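# Pour the ball from a gutter into its arm's box

## Task

Get the ball that sits in a gutter into the roofed, one-side-open box beside that same arm. Pouring it in is allowed. The task fails if the box is shifted, lifted, rotated or tipped more than slightly. The gutter only holds the ball while its open end is higher; holding the handle upright lets the ball roll out.

## Robot and tools

Robots: three arms, arm1, arm2 and arm3. Each is an i2rt Big YAM carrying a five-fingered right hand with a wrist camera (arm1_cam_wrist, arm2_cam_wrist, arm3_cam_wrist). The foot (base_link) positions in the scene frame are: arm1 x=-1.720 y=-0.566 z=+0.870; arm2 x=+0.000 y=-0.125 z=+0.936; arm3 x=+1.711 y=+0.401 z=+0.894. Each foot faces its own +x. A hand reaches about 1.07 m from the joint1 axis. Fixed cameras: cam_end_1, cam_end_2, cam_gap_1, cam_gap_2, cam_side, cam_top.

Frame: one scene frame in metres, origin on the floor, +z up. The hand point sits 0.045 m ahead of the palm. Its +z runs along straightened fingers, +y comes out of the palm, and +x runs across the palm away from the thumb. The printed hand position can be off, more so at long reach.

move: arguments arm1, arm2, arm3 (each optional, one object per arm) and cameras. Inside an arm's object:
- joints: a dict of absolute joint targets by name. joint1_rad -2.879..2.879 (base yaw, positive counter-clockwise from above), joint2_rad 0..3.141 (shoulder), joint3_rad 0..3.019 (elbow), joint4_rad -1.692..1.57 (hand pitch, positive raises fingers), joint5_rad -1.57..1.57 (sideways, positive to the arm's right), joint6_rad -2.094..2.094 (roll, positive clockwise seen from behind), all in radians. Finger keys hand_little, hand_ring, hand_middle, hand_index, hand_thumb_bend are absolute on a -1..1 scale, +1 straight and -1 curled. hand_thumb_turn runs +1 beside the palm to -1 opposite the fingers. hand_force_limit (-1..1, about 0 to 10 N at the fingertip, 15 N for the thumb) and hand_speed (-0.96..1) are settings that do not move anything.
- target: one list of 7 numbers [x, y, z, qw, qx, qy, qz], an absolute pose of the hand point in the scene frame (m and unit quaternion), written the way the hand line prints it. The hand travels a straight line to it, starting from the hand_target pose. If target is given, joints may only carry the hand_ keys.
- speed: top path speed in m/s, 0.002..4.3, default 0.25. Rotation is capped at twice that value in rad/s.
- min_time_s: 0.1..8 s, the shortest duration for that arm's joint motions.
All arms in one call start at once. Paths end together, at most 10 s, and no action exceeds 15 s. Every control step limits the path pose to 100 mm and 20 degrees from where the hand actually is. Paths ignore obstacles and other arms. The hand may lag, drift or overshoot its speed, especially with a nearly straight arm. A joints-only move lets each joint go at its own rate, so the hand can swing widely. An arm that is omitted may keep driving toward its earlier target. cameras takes a list of names, ["all"] or []. An unknown name makes the call invalid. A call with no action returns full state plus all images.

wait: seconds 0..10, optional cameras. It sends no command. zoom_image: camera plus region [x0, y0, x1, y1] in pixels (origin top-left, at most 504x504), taken only from the newest images. show_instructions: shows the reference pages. finished_scene: ends the scene for good (scene 1). The ball must already be resting in the box.

Result lines: "move" names the arms that were commanded; "as last shown" marks an uncommanded arm whose status reads "not commanded". A hand is done within 1 cm and 2 degrees. off_target means it is at rest short of the target. time_out is a stop; on_its_own gives the target the arm still pushes toward. "joint command not followed" or "pose unreachable" means a self- or inter-arm check held the arm back; not_followed drops a hand target. hand_stopped_by gives six words for little, ring, middle, index, thumb_bend, thumb_turn: moving, target, force, stalled or fault. The <motor>_load_n values are fingertip forces in N, positive when the finger is pushed open. A load near 0 after gripping means the object slipped out. Joint velocities are in rad/s; "within noise" means settled. Torques have offsets, and torques 3 and 4 wrap at ±28 N m. A MOTOR HOT line appears at 85 °C; at 100 °C the arm drops. After such a stop, resend any key marked limit_stop_at_motor_heat.

Gripping: a finger motor only starts when its target changes by 0.002 or more. It halts at the target or when its load reaches hand_force_limit, then locks. The scene starts with force limit 0 and hand_speed -0.8, which is slow. For a gentle grip, close at hand_speed -0.94 or below. To grip harder, raise the limit and send a target more closed than the current reading. The hand can hold a handle about 0.025 m thick or more. The thumb (turned to -1) and fingers can wrap objects 0.035 to 0.065 m thick. A bracket on the little-finger side of the wrist sticks out and can hit things.

Suggested order: look with cameras, find the gutter and box near one arm, grasp the gutter handle with the open end kept high, carry it level to the box opening, then tilt so the ball rolls in without touching the box. Back away slowly.

If one move or wait is refused or interrupted by a stop, the later calls in that reply are skipped. After an invalid call they still run. The scene keeps running while you think, with the last command held.

Avoid: pressing two robots together, and closing a hand on another robot's fingers. Avoid knocking objects out of the work area, hard impacts on fixed or heavy items, and drops or letting go of moving parts. Also avoid heavy strain on fingers and long stretched-out holds that heat motors. Objects may occasionally get a small random push.

Each tool is called after ">>>" as a command line: name --argument value for each argument, lists and objects as JSON in quotes; but a table of rows of numbers goes row by row, as --pt "numbers of a row", without its own name.

Reference images:

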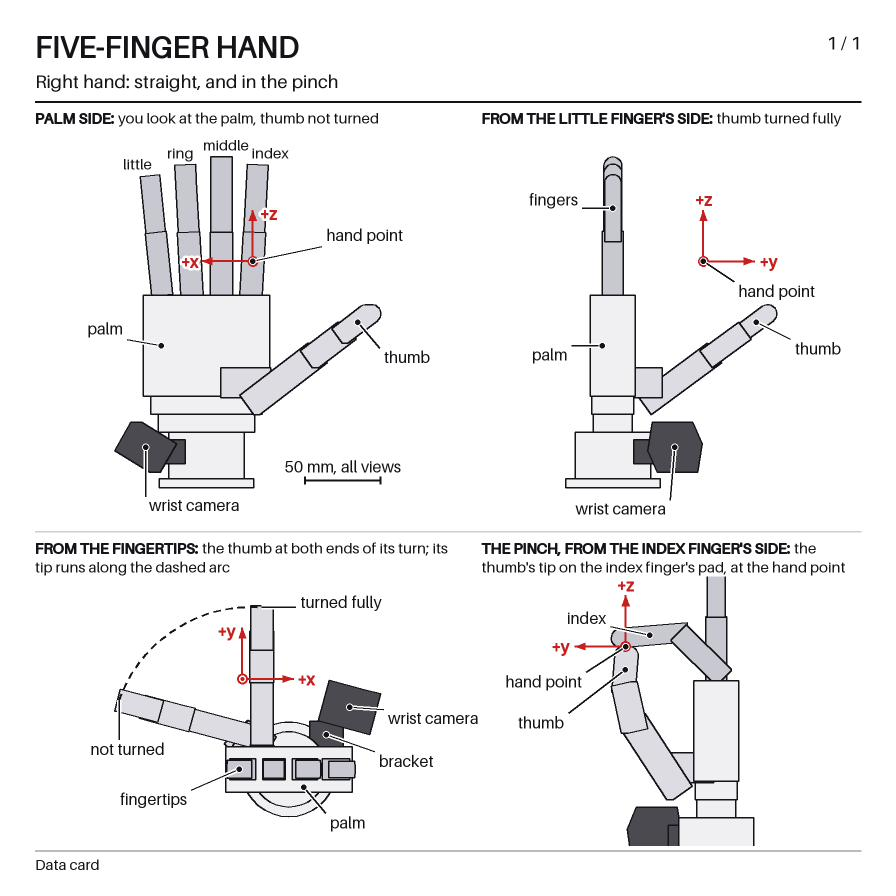

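## Session

>>> move

Scene clock: 0.00 s.
Joint torques (N m): no reading
Heat: arm1: hottest joint1_rad 42 °C; arm2: hottest joint3_rad 40 °C; arm3: hottest joint2_rad 40 °C.
Joint velocities: within noise
arm1.joint_positions: joint1_rad=-0.233 joint2_rad=+0.625 joint3_rad=+1.330 joint4_rad=-1.267 joint5_rad=-0.116 joint6_rad=-1.202 hand_little=+1.000 hand_ring=+1.000 hand_middle=+1.000 hand_index=+1.000 hand_thumb_turn=+1.000 hand_thumb_bend=+1.000 hand_force_limit=+0.000 hand_speed=-0.800
arm1.joint_status: not commanded
arm1.hand_stopped_by: target,target,target,target,target,target
arm1.little_load_n: 0.0
arm1.ring_load_n: 0.0
arm1.middle_load_n: 0.0
arm1.index_load_n: 0.0
arm1.thumb_bend_load_n: 0.0
arm1.thumb_turn_load_n: 0.0
arm1.hand: x=-1.4643 y=-0.5939 z=+1.3326 quat_wxyz=(-0.129, +0.866, -0.145, +0.460) (m; scene frame)
arm1.hand_target: x=-1.4647 y=-0.5938 z=+1.3435 quat_wxyz=(-0.131, +0.861, -0.143, +0.471) (m; scene frame)
arm1.hand_status: not commanded
arm2.joint_positions: joint1_rad=-0.243 joint2_rad=+0.604 joint3_rad=+1.515 joint4_rad=-1.204 joint5_rad=-0.247 joint6_rad=-0.869 hand_little=+1.000 hand_ring=+1.000 hand_middle=+1.000 hand_index=+1.000 hand_thumb_turn=+1.000 hand_thumb_bend=+1.000 hand_force_limit=+0.000 hand_speed=-0.800
arm2.joint_status: not commanded
arm2.hand_stopped_by: target,target,target,target,target,target
arm2.little_load_n: 0.0
arm2.ring_load_n: 0.0
arm2.middle_load_n: 0.0
arm2.index_load_n: 0.0
arm2.thumb_bend_load_n: 0.0
arm2.thumb_turn_load_n: 0.0
arm2.hand: x=-0.0145 y=+0.0995 z=+1.5017 quat_wxyz=(-0.575, +0.699, +0.390, +0.169) (m; scene frame)
arm2.hand_target: x=-0.0146 y=+0.0969 z=+1.5097 quat_wxyz=(-0.581, +0.694, +0.389, +0.173) (m; scene frame)
arm2.hand_status: not commanded
arm3.joint_positions: joint1_rad=-0.892 joint2_rad=+0.615 joint3_rad=+1.365 joint4_rad=-1.277 joint5_rad=+0.191 joint6_rad=-1.066 hand_little=+1.000 hand_ring=+1.000 hand_middle=+1.000 hand_index=+1.000 hand_thumb_turn=+1.000 hand_thumb_bend=+1.000 hand_force_limit=+0.000 hand_speed=-0.800
arm3.joint_status: not commanded
arm3.hand_stopped_by: target,target,target,target,target,target
arm3.little_load_n: 0.0
arm3.ring_load_n: 0.0
arm3.middle_load_n: 0.0
arm3.index_load_n: 0.0
arm3.thumb_bend_load_n: 0.0
arm3.thumb_turn_load_n: 0.0
arm3.hand: x=+1.5807 y=+0.5943 z=+1.3823 quat_wxyz=(+0.494, -0.509, -0.696, -0.116) (m; scene frame)
arm3.hand_target: x=+1.5814 y=+0.5938 z=+1.3925 quat_wxyz=(+0.504, -0.507, -0.690, -0.116) (m; scene frame)
arm3.hand_status: not commanded
pictures: arm1_cam_wrist, arm2_cam_wrist, arm3_cam_wrist, cam_end_1, cam_end_2, cam_gap_1, cam_gap_2, cam_side, cam_top

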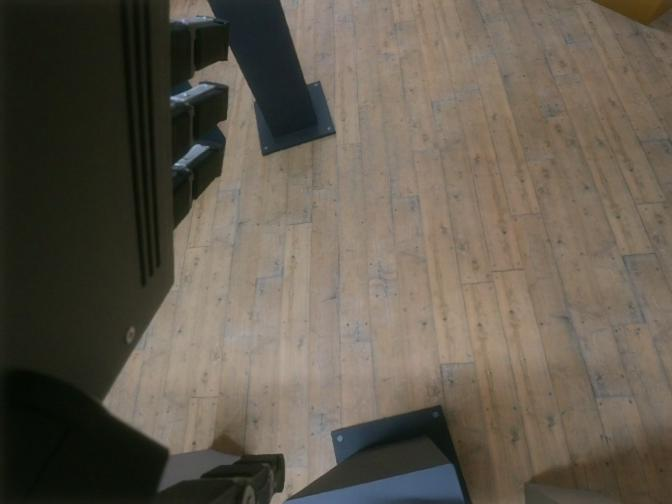

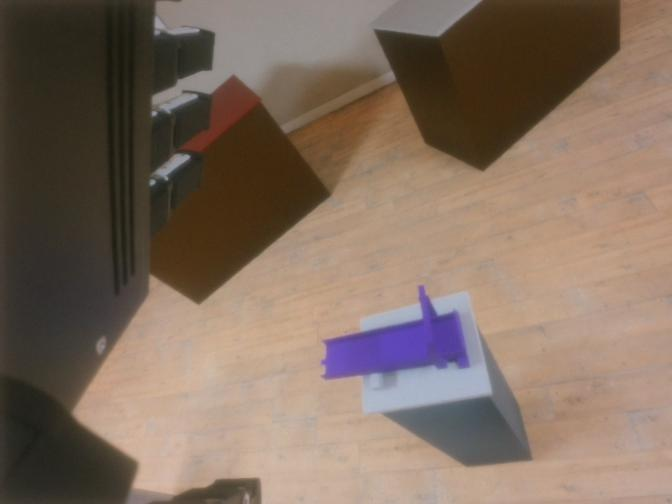

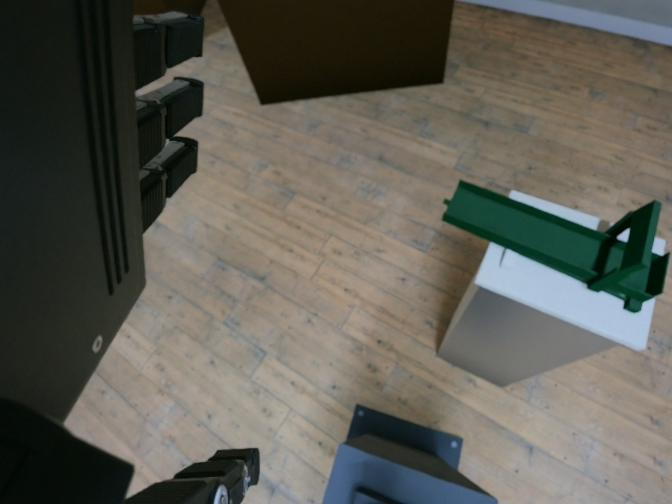

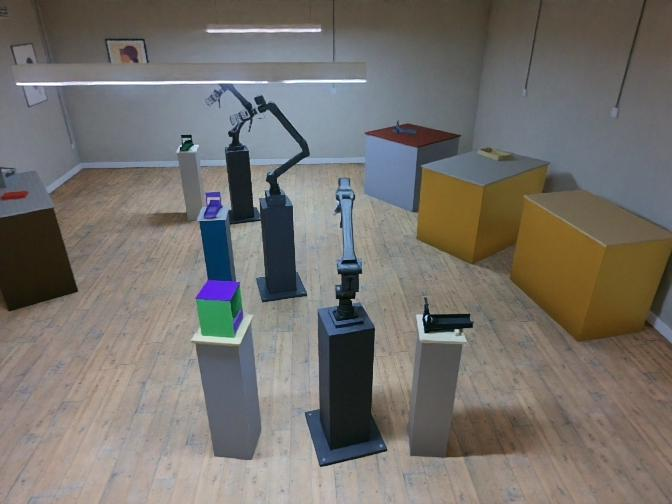

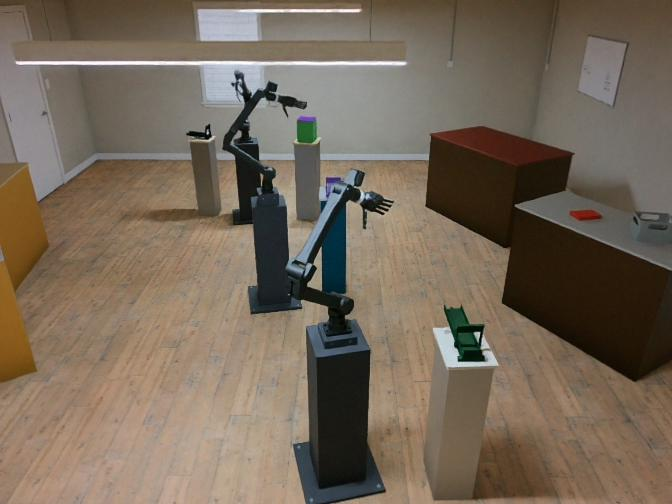

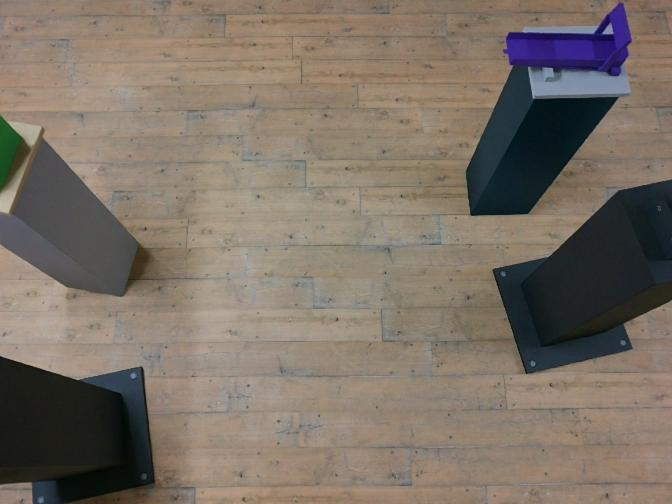

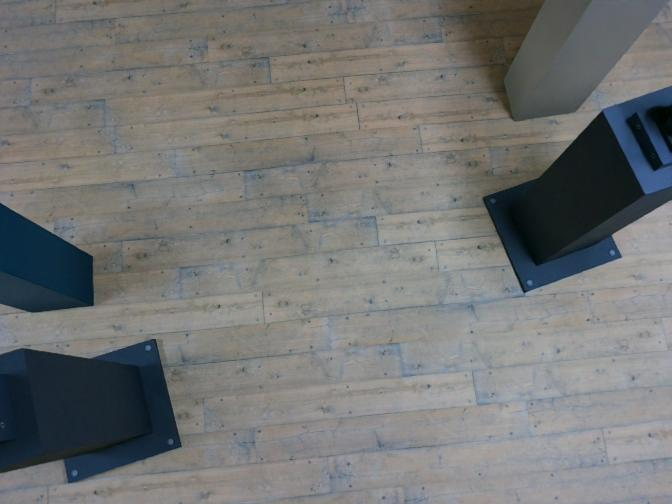

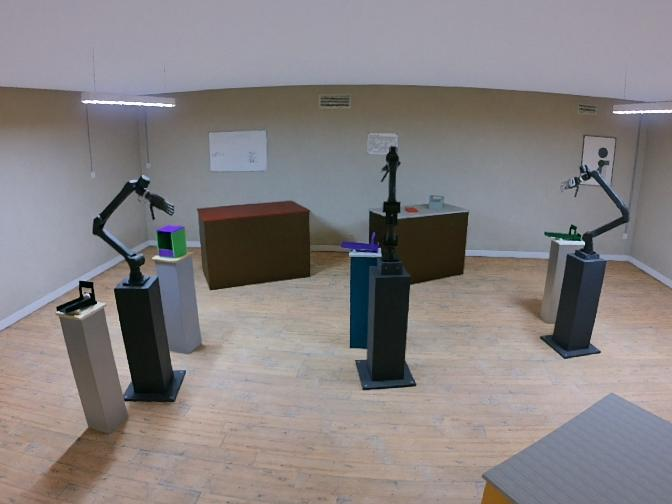

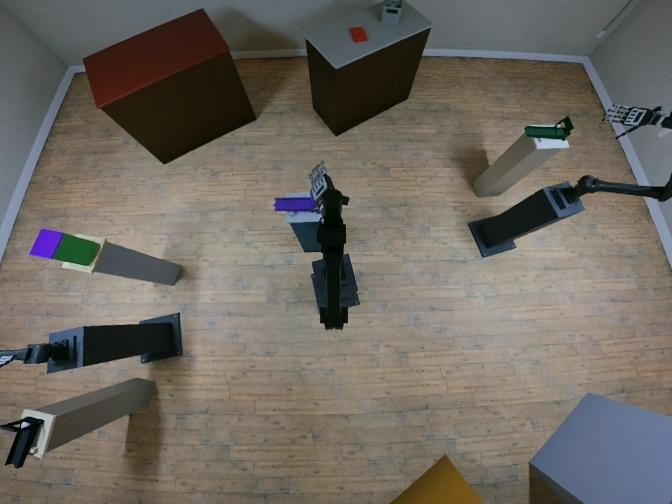

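>>> zoom_image --camera "cam_end_1" --region '[380, 270, 520, 370]'

>>> zoom_image --camera "cam_end_1" --region '[170, 260, 290, 360]'

>>> zoom_image --camera "cam_side" --region '[40, 210, 220, 340]'

>>> zoom_image --camera "cam_top" --region '[0, 210, 140, 480]'

>>> zoom_image --camera "arm2_cam_wrist" --region '[300, 270, 540, 430]'

>>> zoom_image --camera "arm3_cam_wrist" --region '[430, 170, 672, 350]'

Scaled by 3.600.

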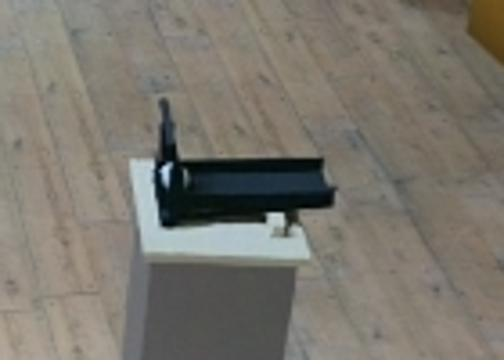

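Scaled by 4.200.

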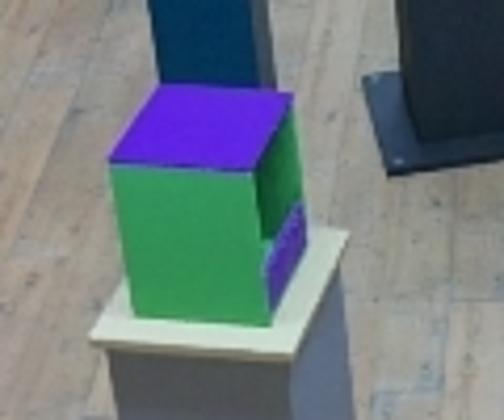

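Scaled by 2.800.

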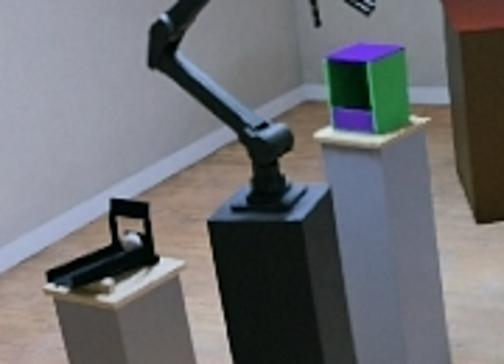

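Scaled by 1.867.

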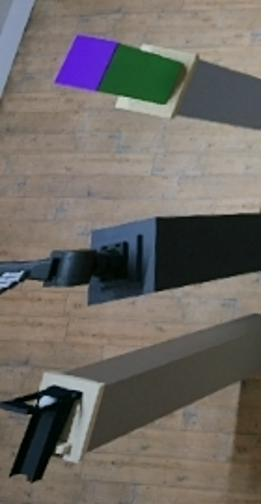

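Scaled by 2.100.

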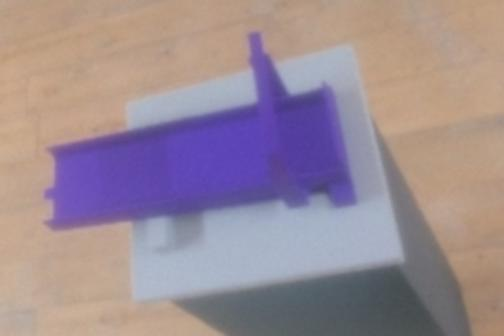

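Scaled by 2.083.

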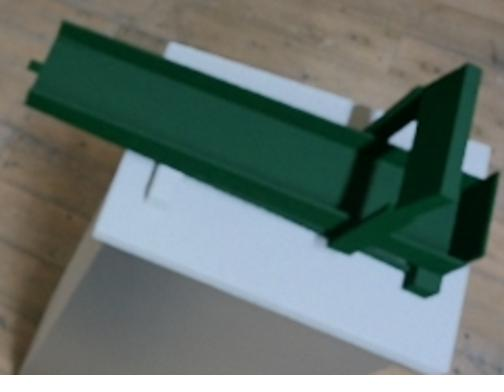

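>>> move --arm1 '{"joints": {"joint1_rad": -2.0}, "min_time_s": 4}' --cameras '["arm1_cam_wrist", "cam_end_1", "cam_side", "cam_top"]'

>>> zoom_image --camera "cam_end_1" --region '[380, 270, 500, 360]'

>>> zoom_image --camera "cam_side" --region '[40, 260, 130, 330]'

Scene clock: 67.17 s.
Joint torques (N m): arm1=[-0.38 1.9 11.41 1.92 -0.11 -0.09] | arm2=[0.79 5.01 8.21 2.11 -0.15 -0.1] | arm3=[0.32 1.55 10.24 1.83 0.12 -0.05]
Heat: arm1: hottest joint3_rad 48 °C; arm2: hottest joint3_rad 46 °C; arm3: hottest joint3_rad 45 °C.
move: arm1 done
Joint velocities: within noise
arm1.joint_positions: joint1_rad=-1.985 joint2_rad=+0.625 joint3_rad=+1.330 joint4_rad=-1.267 joint5_rad=-0.116 joint6_rad=-1.202 hand_little=+1.000 hand_ring=+1.000 hand_middle=+1.000 hand_index=+1.000 hand_thumb_turn=+1.000 hand_thumb_bend=+1.000 hand_force_limit=+0.000 hand_speed=-0.800
arm1.joint_status: all done
arm1.hand_stopped_by: target,target,target,target,target,target
arm1.little_load_n: 0.0
arm1.ring_load_n: 0.0
arm1.middle_load_n: 0.0
arm1.index_load_n: 0.0
arm1.thumb_bend_load_n: 0.0
arm1.thumb_turn_load_n: 0.0
arm1.hand: x=-1.7863 y=-0.8027 z=+1.3383 quat_wxyz=(+0.281, +0.444, -0.752, +0.398)
arm1.hand_target: x=-1.7896 y=-0.8010 z=+1.3492 quat_wxyz=(+0.291, +0.436, -0.750, +0.404)
arm1.hand_status: not commanded
arm2, arm3: as last shown
arm1_cam_wrist: T_world_to_cam=[[-0.96486, 0.19252, -0.17884, -1.32668], [0.25147, 0.8739, -0.41601, 1.70231], [0.0762, -0.44637, -0.8916, 1.08551]] pos_world=[-1.79086, -0.7477, 1.43876]

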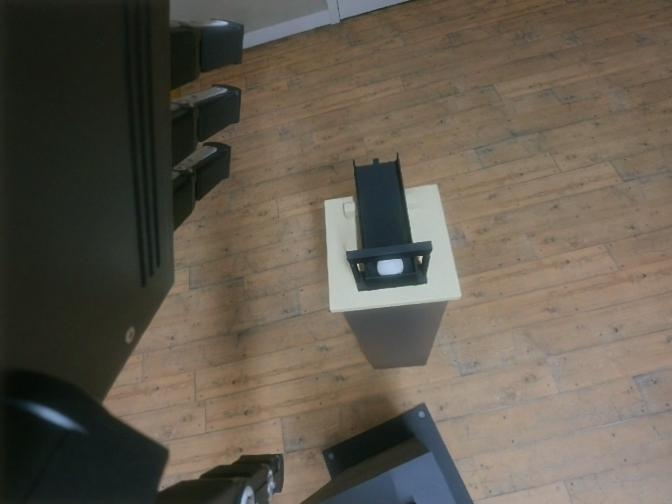

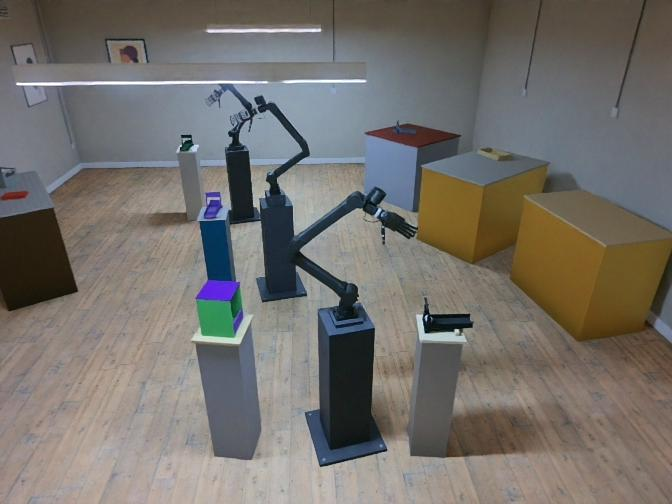

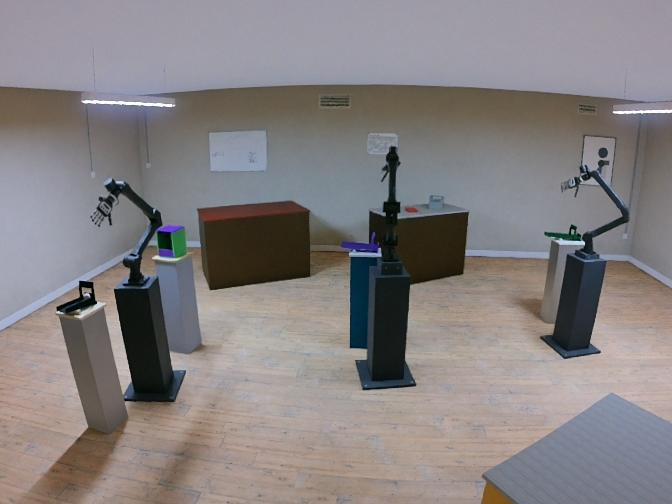

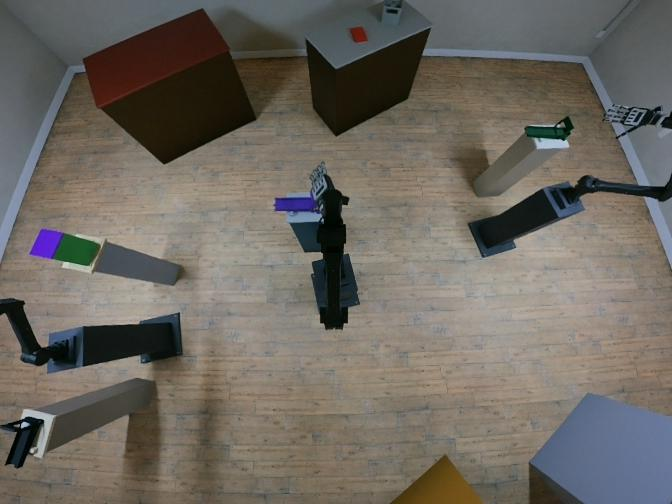

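Scaled by 4.200.

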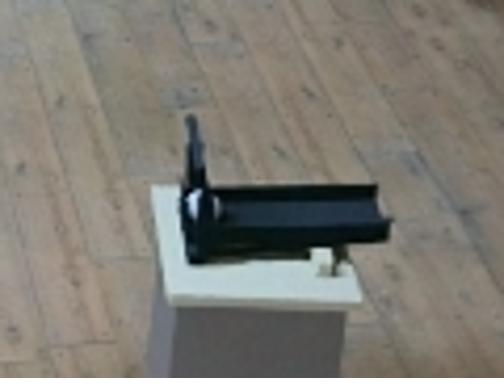

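Scaled by 5.600.

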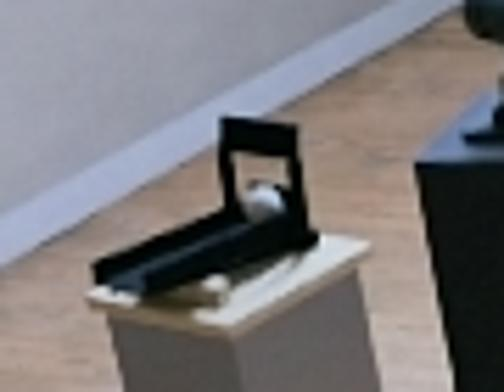

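>>> zoom_image --camera "arm1_cam_wrist" --region '[310, 150, 470, 310]'

Scaled by 3.150.

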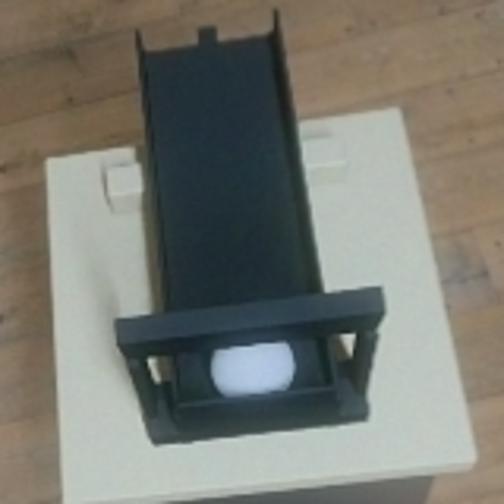

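>>> zoom_image --camera "cam_end_1" --region '[410, 285, 480, 345]'

>>> zoom_image --camera "arm1_cam_wrist" --region '[340, 230, 440, 300]'

>>> zoom_image --camera "cam_side" --region '[55, 275, 105, 320]'

Scaled by 7.200.

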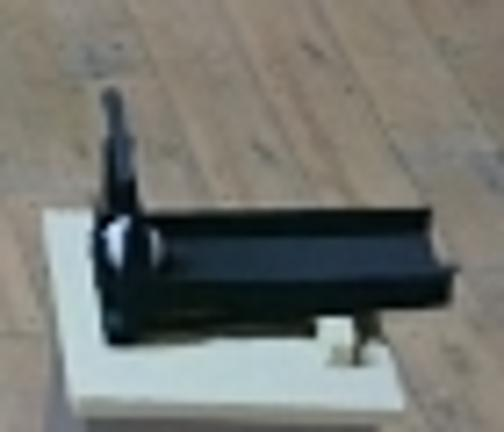

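Scaled by 5.040.

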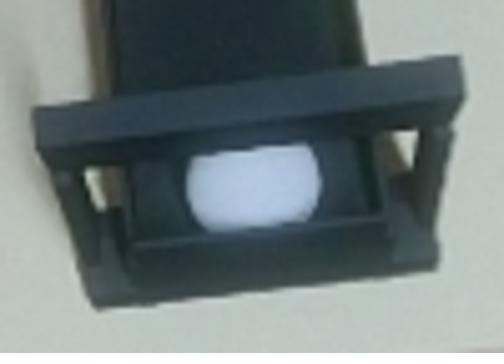

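Scaled by 10.080.

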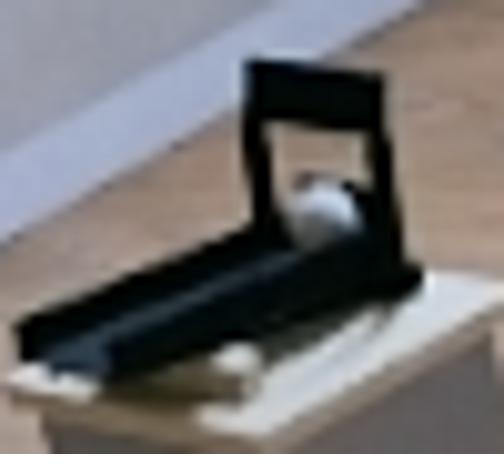

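>>> move --arm1 '{"target": [-1.80, -0.83, 1.13, -0.0366, 0.0634, 0.8637, -0.4987], "speed": 0.3}' --cameras '["arm1_cam_wrist", "cam_end_1", "cam_side"]'

>>> zoom_image --camera "arm1_cam_wrist" --region '[170, 0, 672, 504]'

>>> zoom_image --camera "cam_end_1" --region '[290, 200, 490, 360]'

Scene clock: 411.43 s.
Joint torques (N m): arm1=[-0.21 0.56 11.15 2.37 -0.37 0.06] | arm2=[0.21 4.95 8.38 2.09 -0.08 -0.17] | arm3=[0.32 1.44 10.3 1.78 0.11 -0.05]
Heat: arm1: hottest joint3_rad 55 °C; arm2: hottest joint3_rad 51 °C; arm3: hottest joint3_rad 51 °C.
move: arm1 done
Joint velocities: within noise
arm1.joint_positions: joint1_rad=-2.422 joint2_rad=+0.508 joint3_rad=+0.710 joint4_rad=-0.817 joint5_rad=-0.443 joint6_rad=-0.279 hand_little=+1.000 hand_ring=+1.000 hand_middle=+1.000 hand_index=+1.000 hand_thumb_turn=+1.000 hand_thumb_bend=+1.000 hand_force_limit=+0.000 hand_speed=-0.800
arm1.joint_status: not commanded
arm1.hand_stopped_by: target,target,target,target,target,target
arm1.little_load_n: 0.0
arm1.ring_load_n: 0.0
arm1.middle_load_n: 0.0
arm1.index_load_n: 0.0
arm1.thumb_bend_load_n: 0.0
arm1.thumb_turn_load_n: 0.0
arm1.hand: x=-1.7962 y=-0.8286 z=+1.1275 quat_wxyz=(+0.033, -0.055, -0.869, +0.491)
arm1.hand_target: x=-1.7999 y=-0.8299 z=+1.1300 quat_wxyz=(+0.036, -0.063, -0.864, +0.499)
arm1.hand_status: done (0.005 m and 1.5 deg from the pose sent, 0.211 m and 67.7 deg at the start)
arm2, arm3: as last shown
arm2.little_load_n: -0.5
arm1_cam_wrist: T_world_to_cam=[[-0.14471, 0.52926, -0.83603, 1.12425], [0.88765, 0.44277, 0.12666, 1.81329], [0.4372, -0.72377, -0.53387, 0.90202]] pos_world=[-1.84123, -0.74503, 1.1918]

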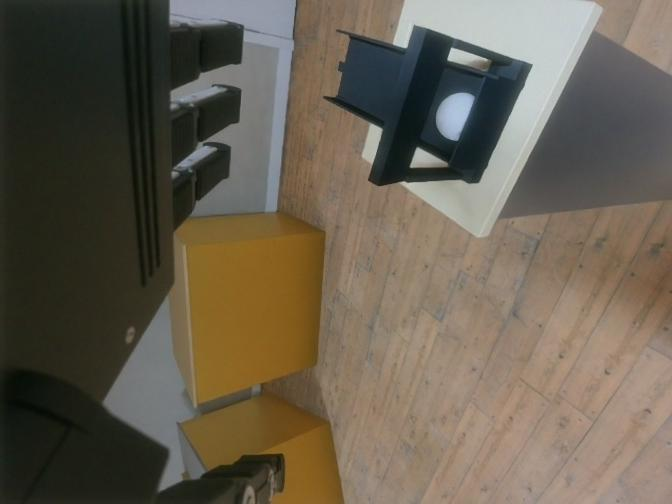

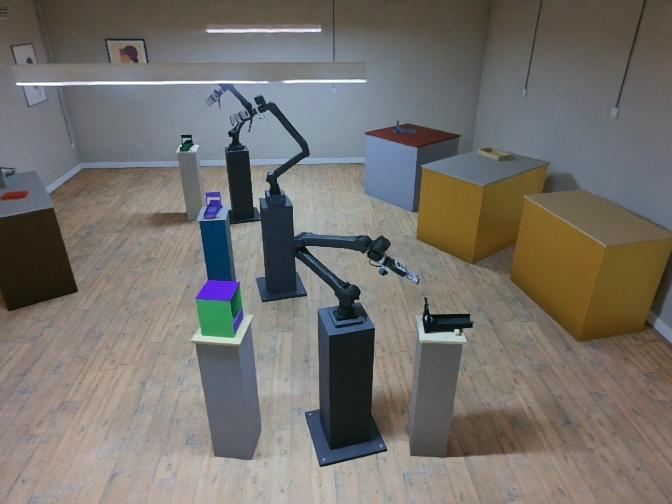

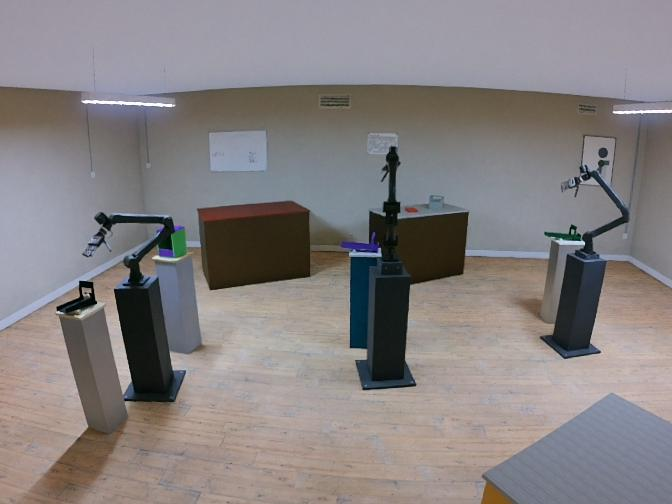

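Scaled by 1.000.

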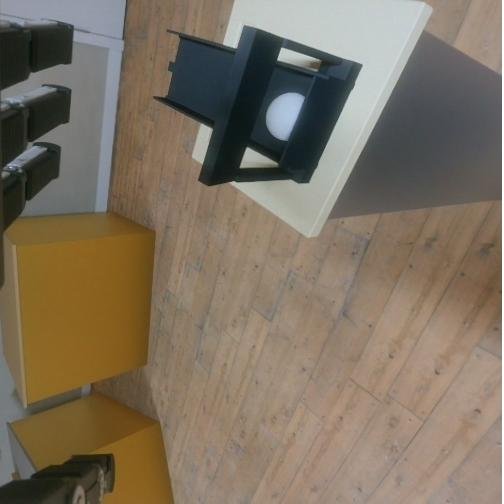

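Scaled by 2.520.

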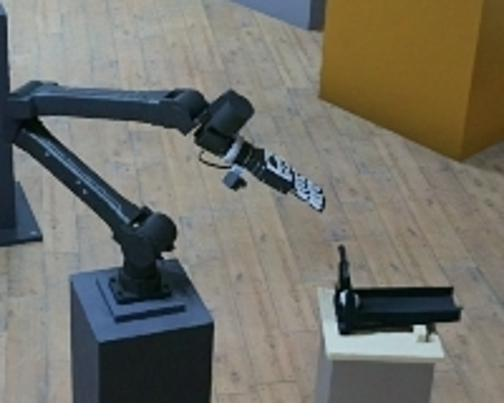

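>>> zoom_image --camera "arm1_cam_wrist" --region '[310, 0, 610, 240]'

Scaled by 1.680.

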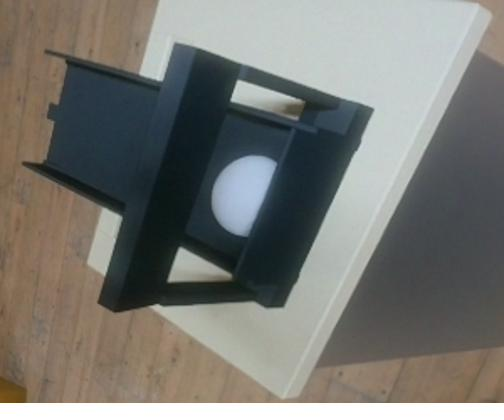

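>>> move --arm1 '{"target": [-1.803, -0.985, 0.985, -0.0366, 0.0634, 0.8637, -0.4987], "speed": 0.15}' --cameras '["arm1_cam_wrist", "cam_end_1", "cam_side"]'

>>> zoom_image --camera "cam_end_1" --region '[370, 240, 490, 340]'

Scene clock: 586.53 s.
Joint torques (N m): arm1=[1.85 -5.01 10.82 2.5 -0.03 0.06] | arm2=[0.15 5.36 8.01 2.15 -0.11 -0.09] | arm3=[0.62 1.49 10.32 1.84 0.11 -0.03]
Heat: arm1: hottest joint3_rad 51 °C; arm2: hottest joint3_rad 52 °C; arm3: hottest joint3_rad 52 °C.
move: arm1 done
Joint velocities: within noise
arm1.joint_positions: joint1_rad=-2.126 joint2_rad=+1.075 joint3_rad=+0.538 joint4_rad=-0.018 joint5_rad=-0.175 joint6_rad=-0.097 hand_little=+1.000 hand_ring=+1.000 hand_middle=+1.000 hand_index=+1.000 hand_thumb_turn=+1.000 hand_thumb_bend=+1.000 hand_force_limit=+0.000 hand_speed=-0.800
arm1.joint_status: not commanded
arm1.hand_stopped_by: target,target,target,target,target,target
arm1.little_load_n: 0.0
arm1.ring_load_n: 0.0
arm1.middle_load_n: 0.0
arm1.index_load_n: 0.0
arm1.thumb_bend_load_n: 0.0
arm1.thumb_turn_load_n: 0.0
arm1.hand: x=-1.8072 y=-0.9780 z=+0.9817 quat_wxyz=(+0.040, -0.064, -0.868, +0.491)
arm1.hand_target: x=-1.8029 y=-0.9847 z=+0.9850 quat_wxyz=(+0.036, -0.063, -0.864, +0.498)
arm1.hand_status: done (0.009 m and 1.0 deg from the pose sent, 0.212 m and 1.5 deg at the start)
arm2, arm3: as last shown
arm2.little_load_n: 0.0
arm2.middle_load_n: -0.5
arm1_cam_wrist: T_world_to_cam=[[-0.13555, 0.53091, -0.83651, 1.09842], [0.89804, 0.42247, 0.12261, 1.9107], [0.4185, -0.7346, -0.53405, 0.67675]] pos_world=[-1.85022, -0.89324, 1.046]

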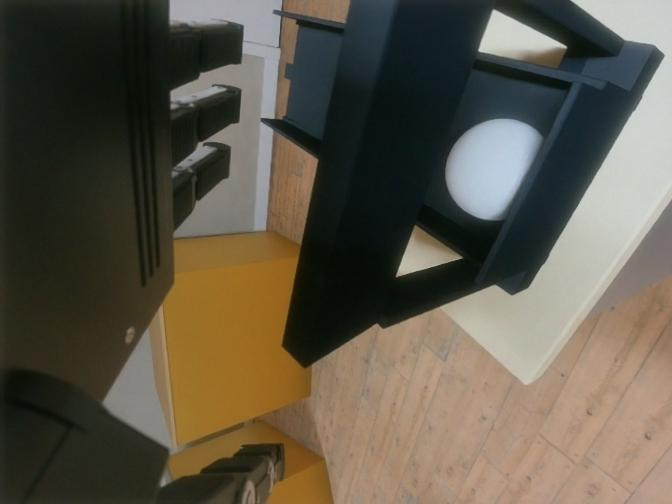

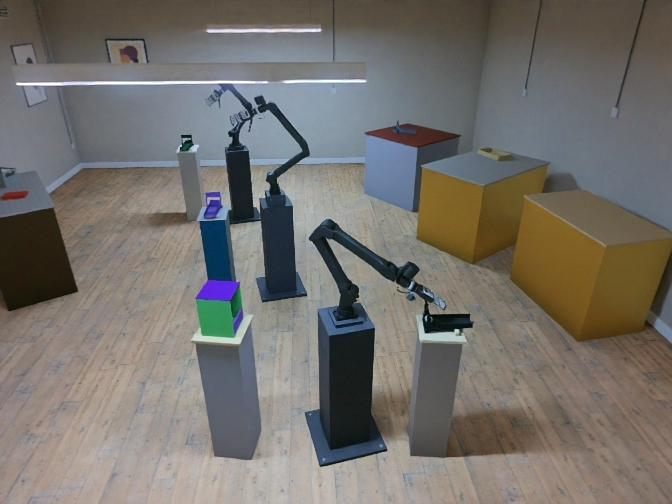

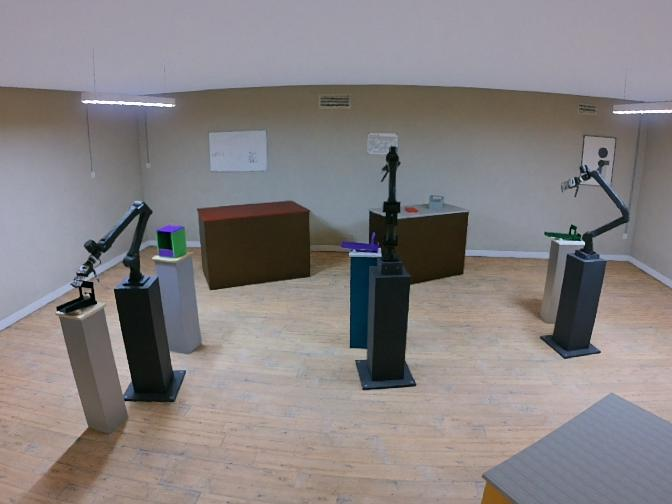

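Scaled by 4.200.

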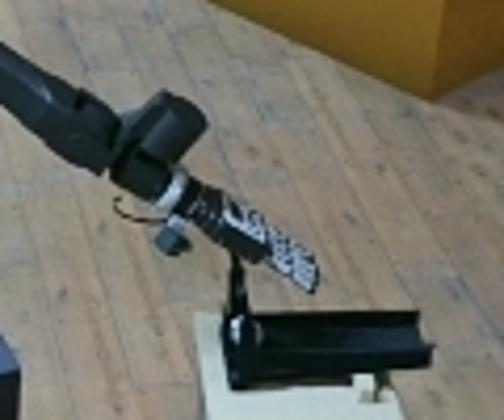

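>>> zoom_image --camera "arm1_cam_wrist" --region '[250, 0, 672, 400]'

Scaled by 1.194.

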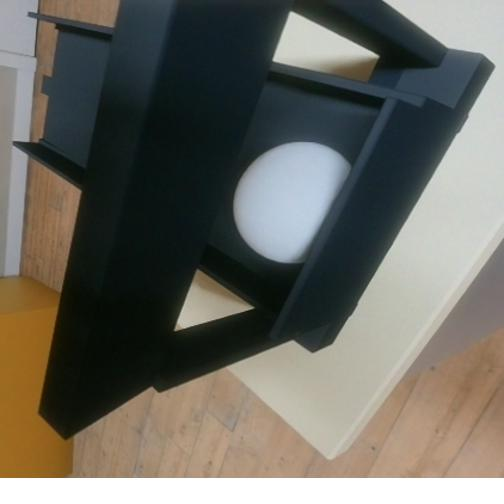

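>>> move --arm1 '{"target": [-1.7952, -1.0125, 0.9459, -0.0399, 0.0614, 0.8364, -0.5432], "speed": 0.1}' --cameras '["arm1_cam_wrist", "cam_end_1", "cam_side"]'

>>> zoom_image --camera "cam_end_1" --region '[390, 260, 490, 340]'

>>> zoom_image --camera "cam_side" --region '[50, 230, 130, 320]'

Scene clock: 664.57 s.
Joint torques (N m): arm1=[1.85 -6.3 8.53 2.61 0.01 0.07] | arm2=[-0.38 5.07 8.23 2.1 -0.11 -0.1] | arm3=[0.73 1.26 10.26 1.92 0.12 -0.1]
Heat: arm1: hottest joint3_rad 54 °C; arm2: hottest joint3_rad 52 °C; arm3: hottest joint3_rad 52 °C.
move: arm1 done
Joint velocities: within noise
arm1.joint_positions: joint1_rad=-2.079 joint2_rad=+1.246 joint3_rad=+0.466 joint4_rad=+0.345 joint5_rad=-0.140 joint6_rad=-0.059 hand_little=+1.000 hand_ring=+1.000 hand_middle=+1.000 hand_index=+1.000 hand_thumb_turn=+1.000 hand_thumb_bend=+1.000 hand_force_limit=+0.000 hand_speed=-0.800
arm1.joint_status: not commanded
arm1.hand_stopped_by: target,target,target,target,target,target
arm1.little_load_n: 0.0
arm1.ring_load_n: 0.0
arm1.middle_load_n: 0.0
arm1.index_load_n: 0.0
arm1.thumb_bend_load_n: 0.0
arm1.thumb_turn_load_n: -0.5
arm1.hand: x=-1.8013 y=-1.0100 z=+0.9478 quat_wxyz=(+0.045, -0.061, -0.838, +0.540)
arm1.hand_target: x=-1.7952 y=-1.0124 z=+0.9461 quat_wxyz=(+0.040, -0.061, -0.836, +0.543)
arm1.hand_status: done (0.007 m and 0.7 deg from the pose sent, 0.051 m and 6.9 deg at the start)
arm2, arm3: as last shown
arm2.middle_load_n: 0.0
arm1_cam_wrist: T_world_to_cam=[[-0.15398, 0.43302, -0.88813, 1.00475], [0.89983, 0.43276, 0.055, 2.00065], [0.40817, -0.7907, -0.45628, 0.48365]] pos_world=[-1.84294, -0.91846, 1.00301]

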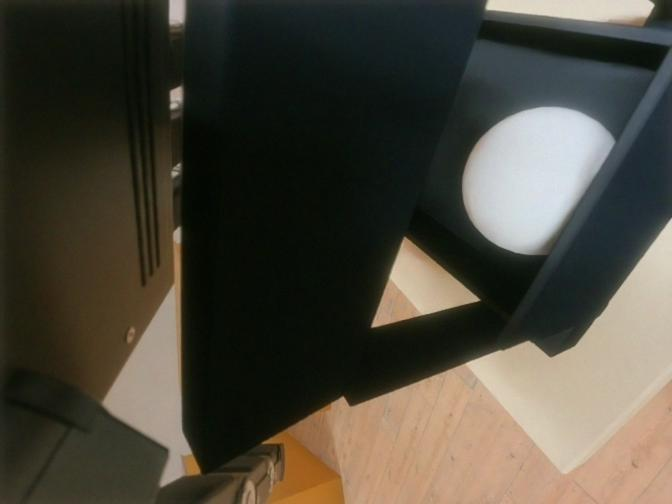

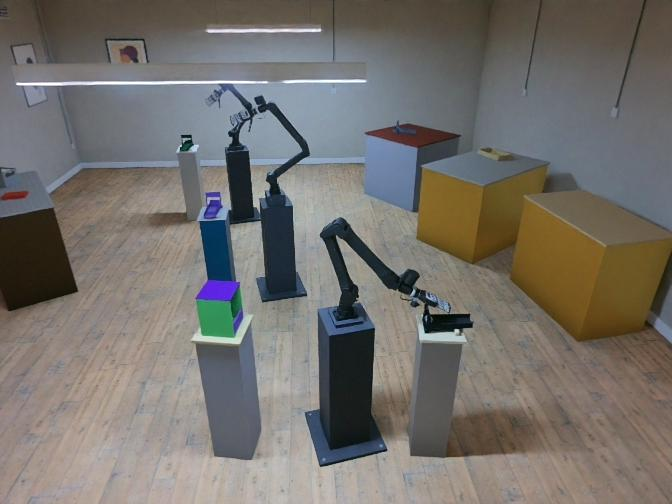

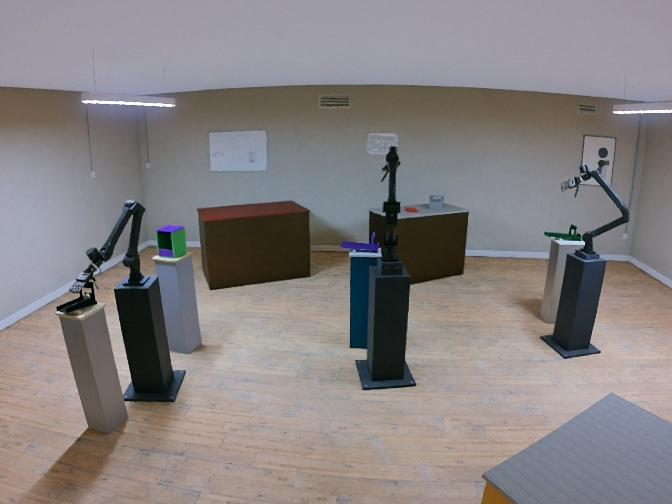

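Scaled by 5.040.

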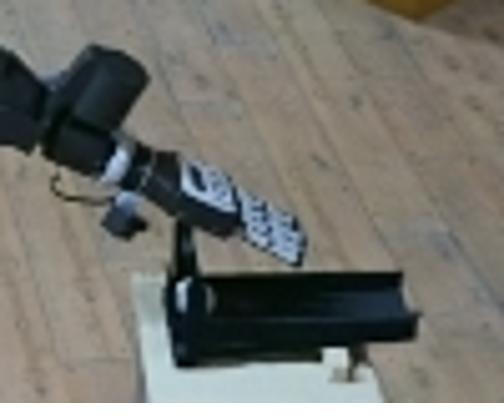

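Scaled by 5.600.

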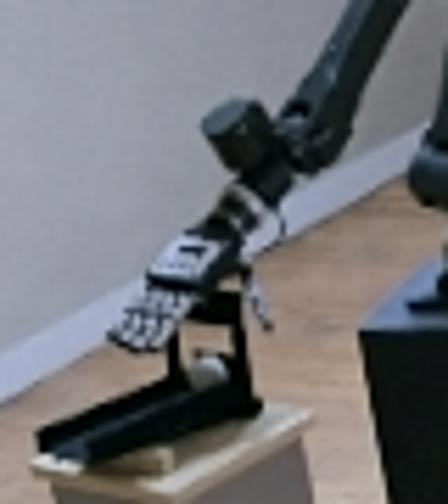

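>>> move --arm1 '{"target": [-1.7958, -1.0161, 0.9350, -0.0399, 0.0614, 0.8364, -0.5432], "speed": 0.05}' --cameras '["arm1_cam_wrist", "cam_end_1"]'

>>> zoom_image --camera "cam_end_1" --region '[390, 260, 490, 340]'

Scene clock: 706.87 s.
Joint torques (N m): arm1=[1.67 -6.36 8.18 2.58 0.06 0.05] | arm2=[-0.67 4.89 8.28 2.18 -0.1 -0.12] | arm3=[0.21 1.32 10.37 1.85 0.13 -0.04]
Heat: arm1: hottest joint3_rad 52 °C; arm2: hottest joint3_rad 52 °C; arm3: hottest joint3_rad 53 °C.
move: arm1 done
Joint velocities: within noise
arm1.joint_positions: joint1_rad=-2.075 joint2_rad=+1.289 joint3_rad=+0.462 joint4_rad=+0.395 joint5_rad=-0.139 joint6_rad=-0.056 hand_little=+1.000 hand_ring=+1.000 hand_middle=+1.000 hand_index=+1.000 hand_thumb_turn=+1.000 hand_thumb_bend=+1.000 hand_force_limit=+0.000 hand_speed=-0.800
arm1.joint_status: not commanded
arm1.hand_stopped_by: target,target,target,target,target,target
arm1.little_load_n: 0.0
arm1.ring_load_n: 0.0
arm1.middle_load_n: 0.0
arm1.index_load_n: 0.0
arm1.thumb_bend_load_n: 0.0
arm1.thumb_turn_load_n: 0.0
arm1.hand: x=-1.8008 y=-1.0142 z=+0.9382 quat_wxyz=(+0.044, -0.061, -0.837, +0.542)
arm1.hand_target: x=-1.7958 y=-1.0160 z=+0.9351 quat_wxyz=(+0.040, -0.061, -0.836, +0.543)
arm1.hand_status: done (0.006 m and 0.5 deg from the pose sent, 0.015 m and 0.7 deg at the start)
arm2, arm3: as last shown
arm1_cam_wrist: T_world_to_cam=[[-0.15343, 0.42985, -0.88977, 0.99736], [0.89879, 0.4349, 0.05511, 2.00282], [0.41065, -0.79126, -0.45308, 0.47668]] pos_world=[-1.84284, -0.92257, 0.99301]

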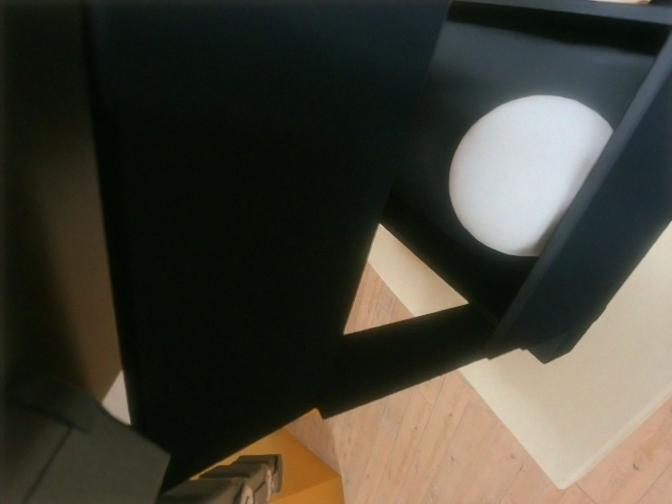

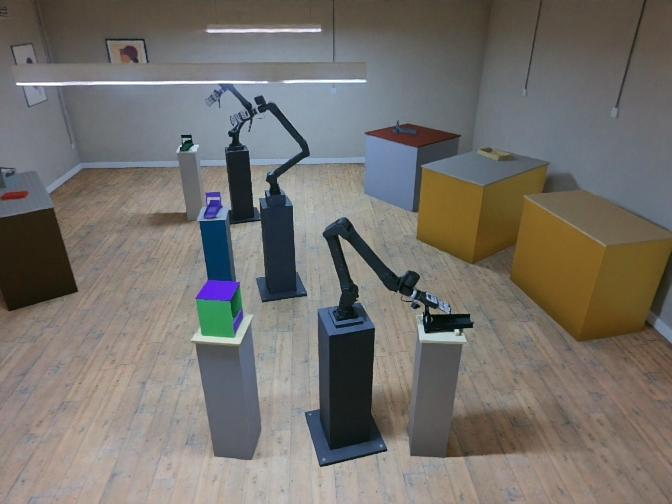

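Scaled by 5.040.

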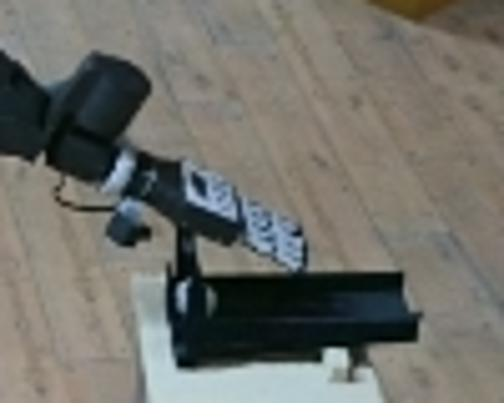

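>>> zoom_image --camera "arm1_cam_wrist" --region '[60, 300, 360, 504]'

Scaled by 1.680.

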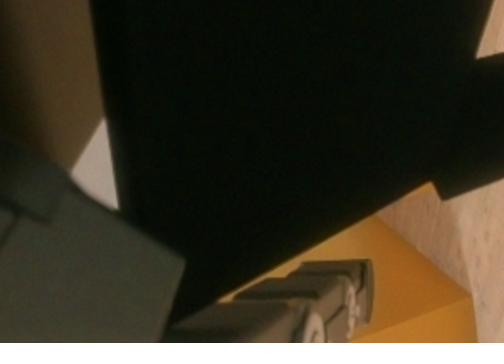

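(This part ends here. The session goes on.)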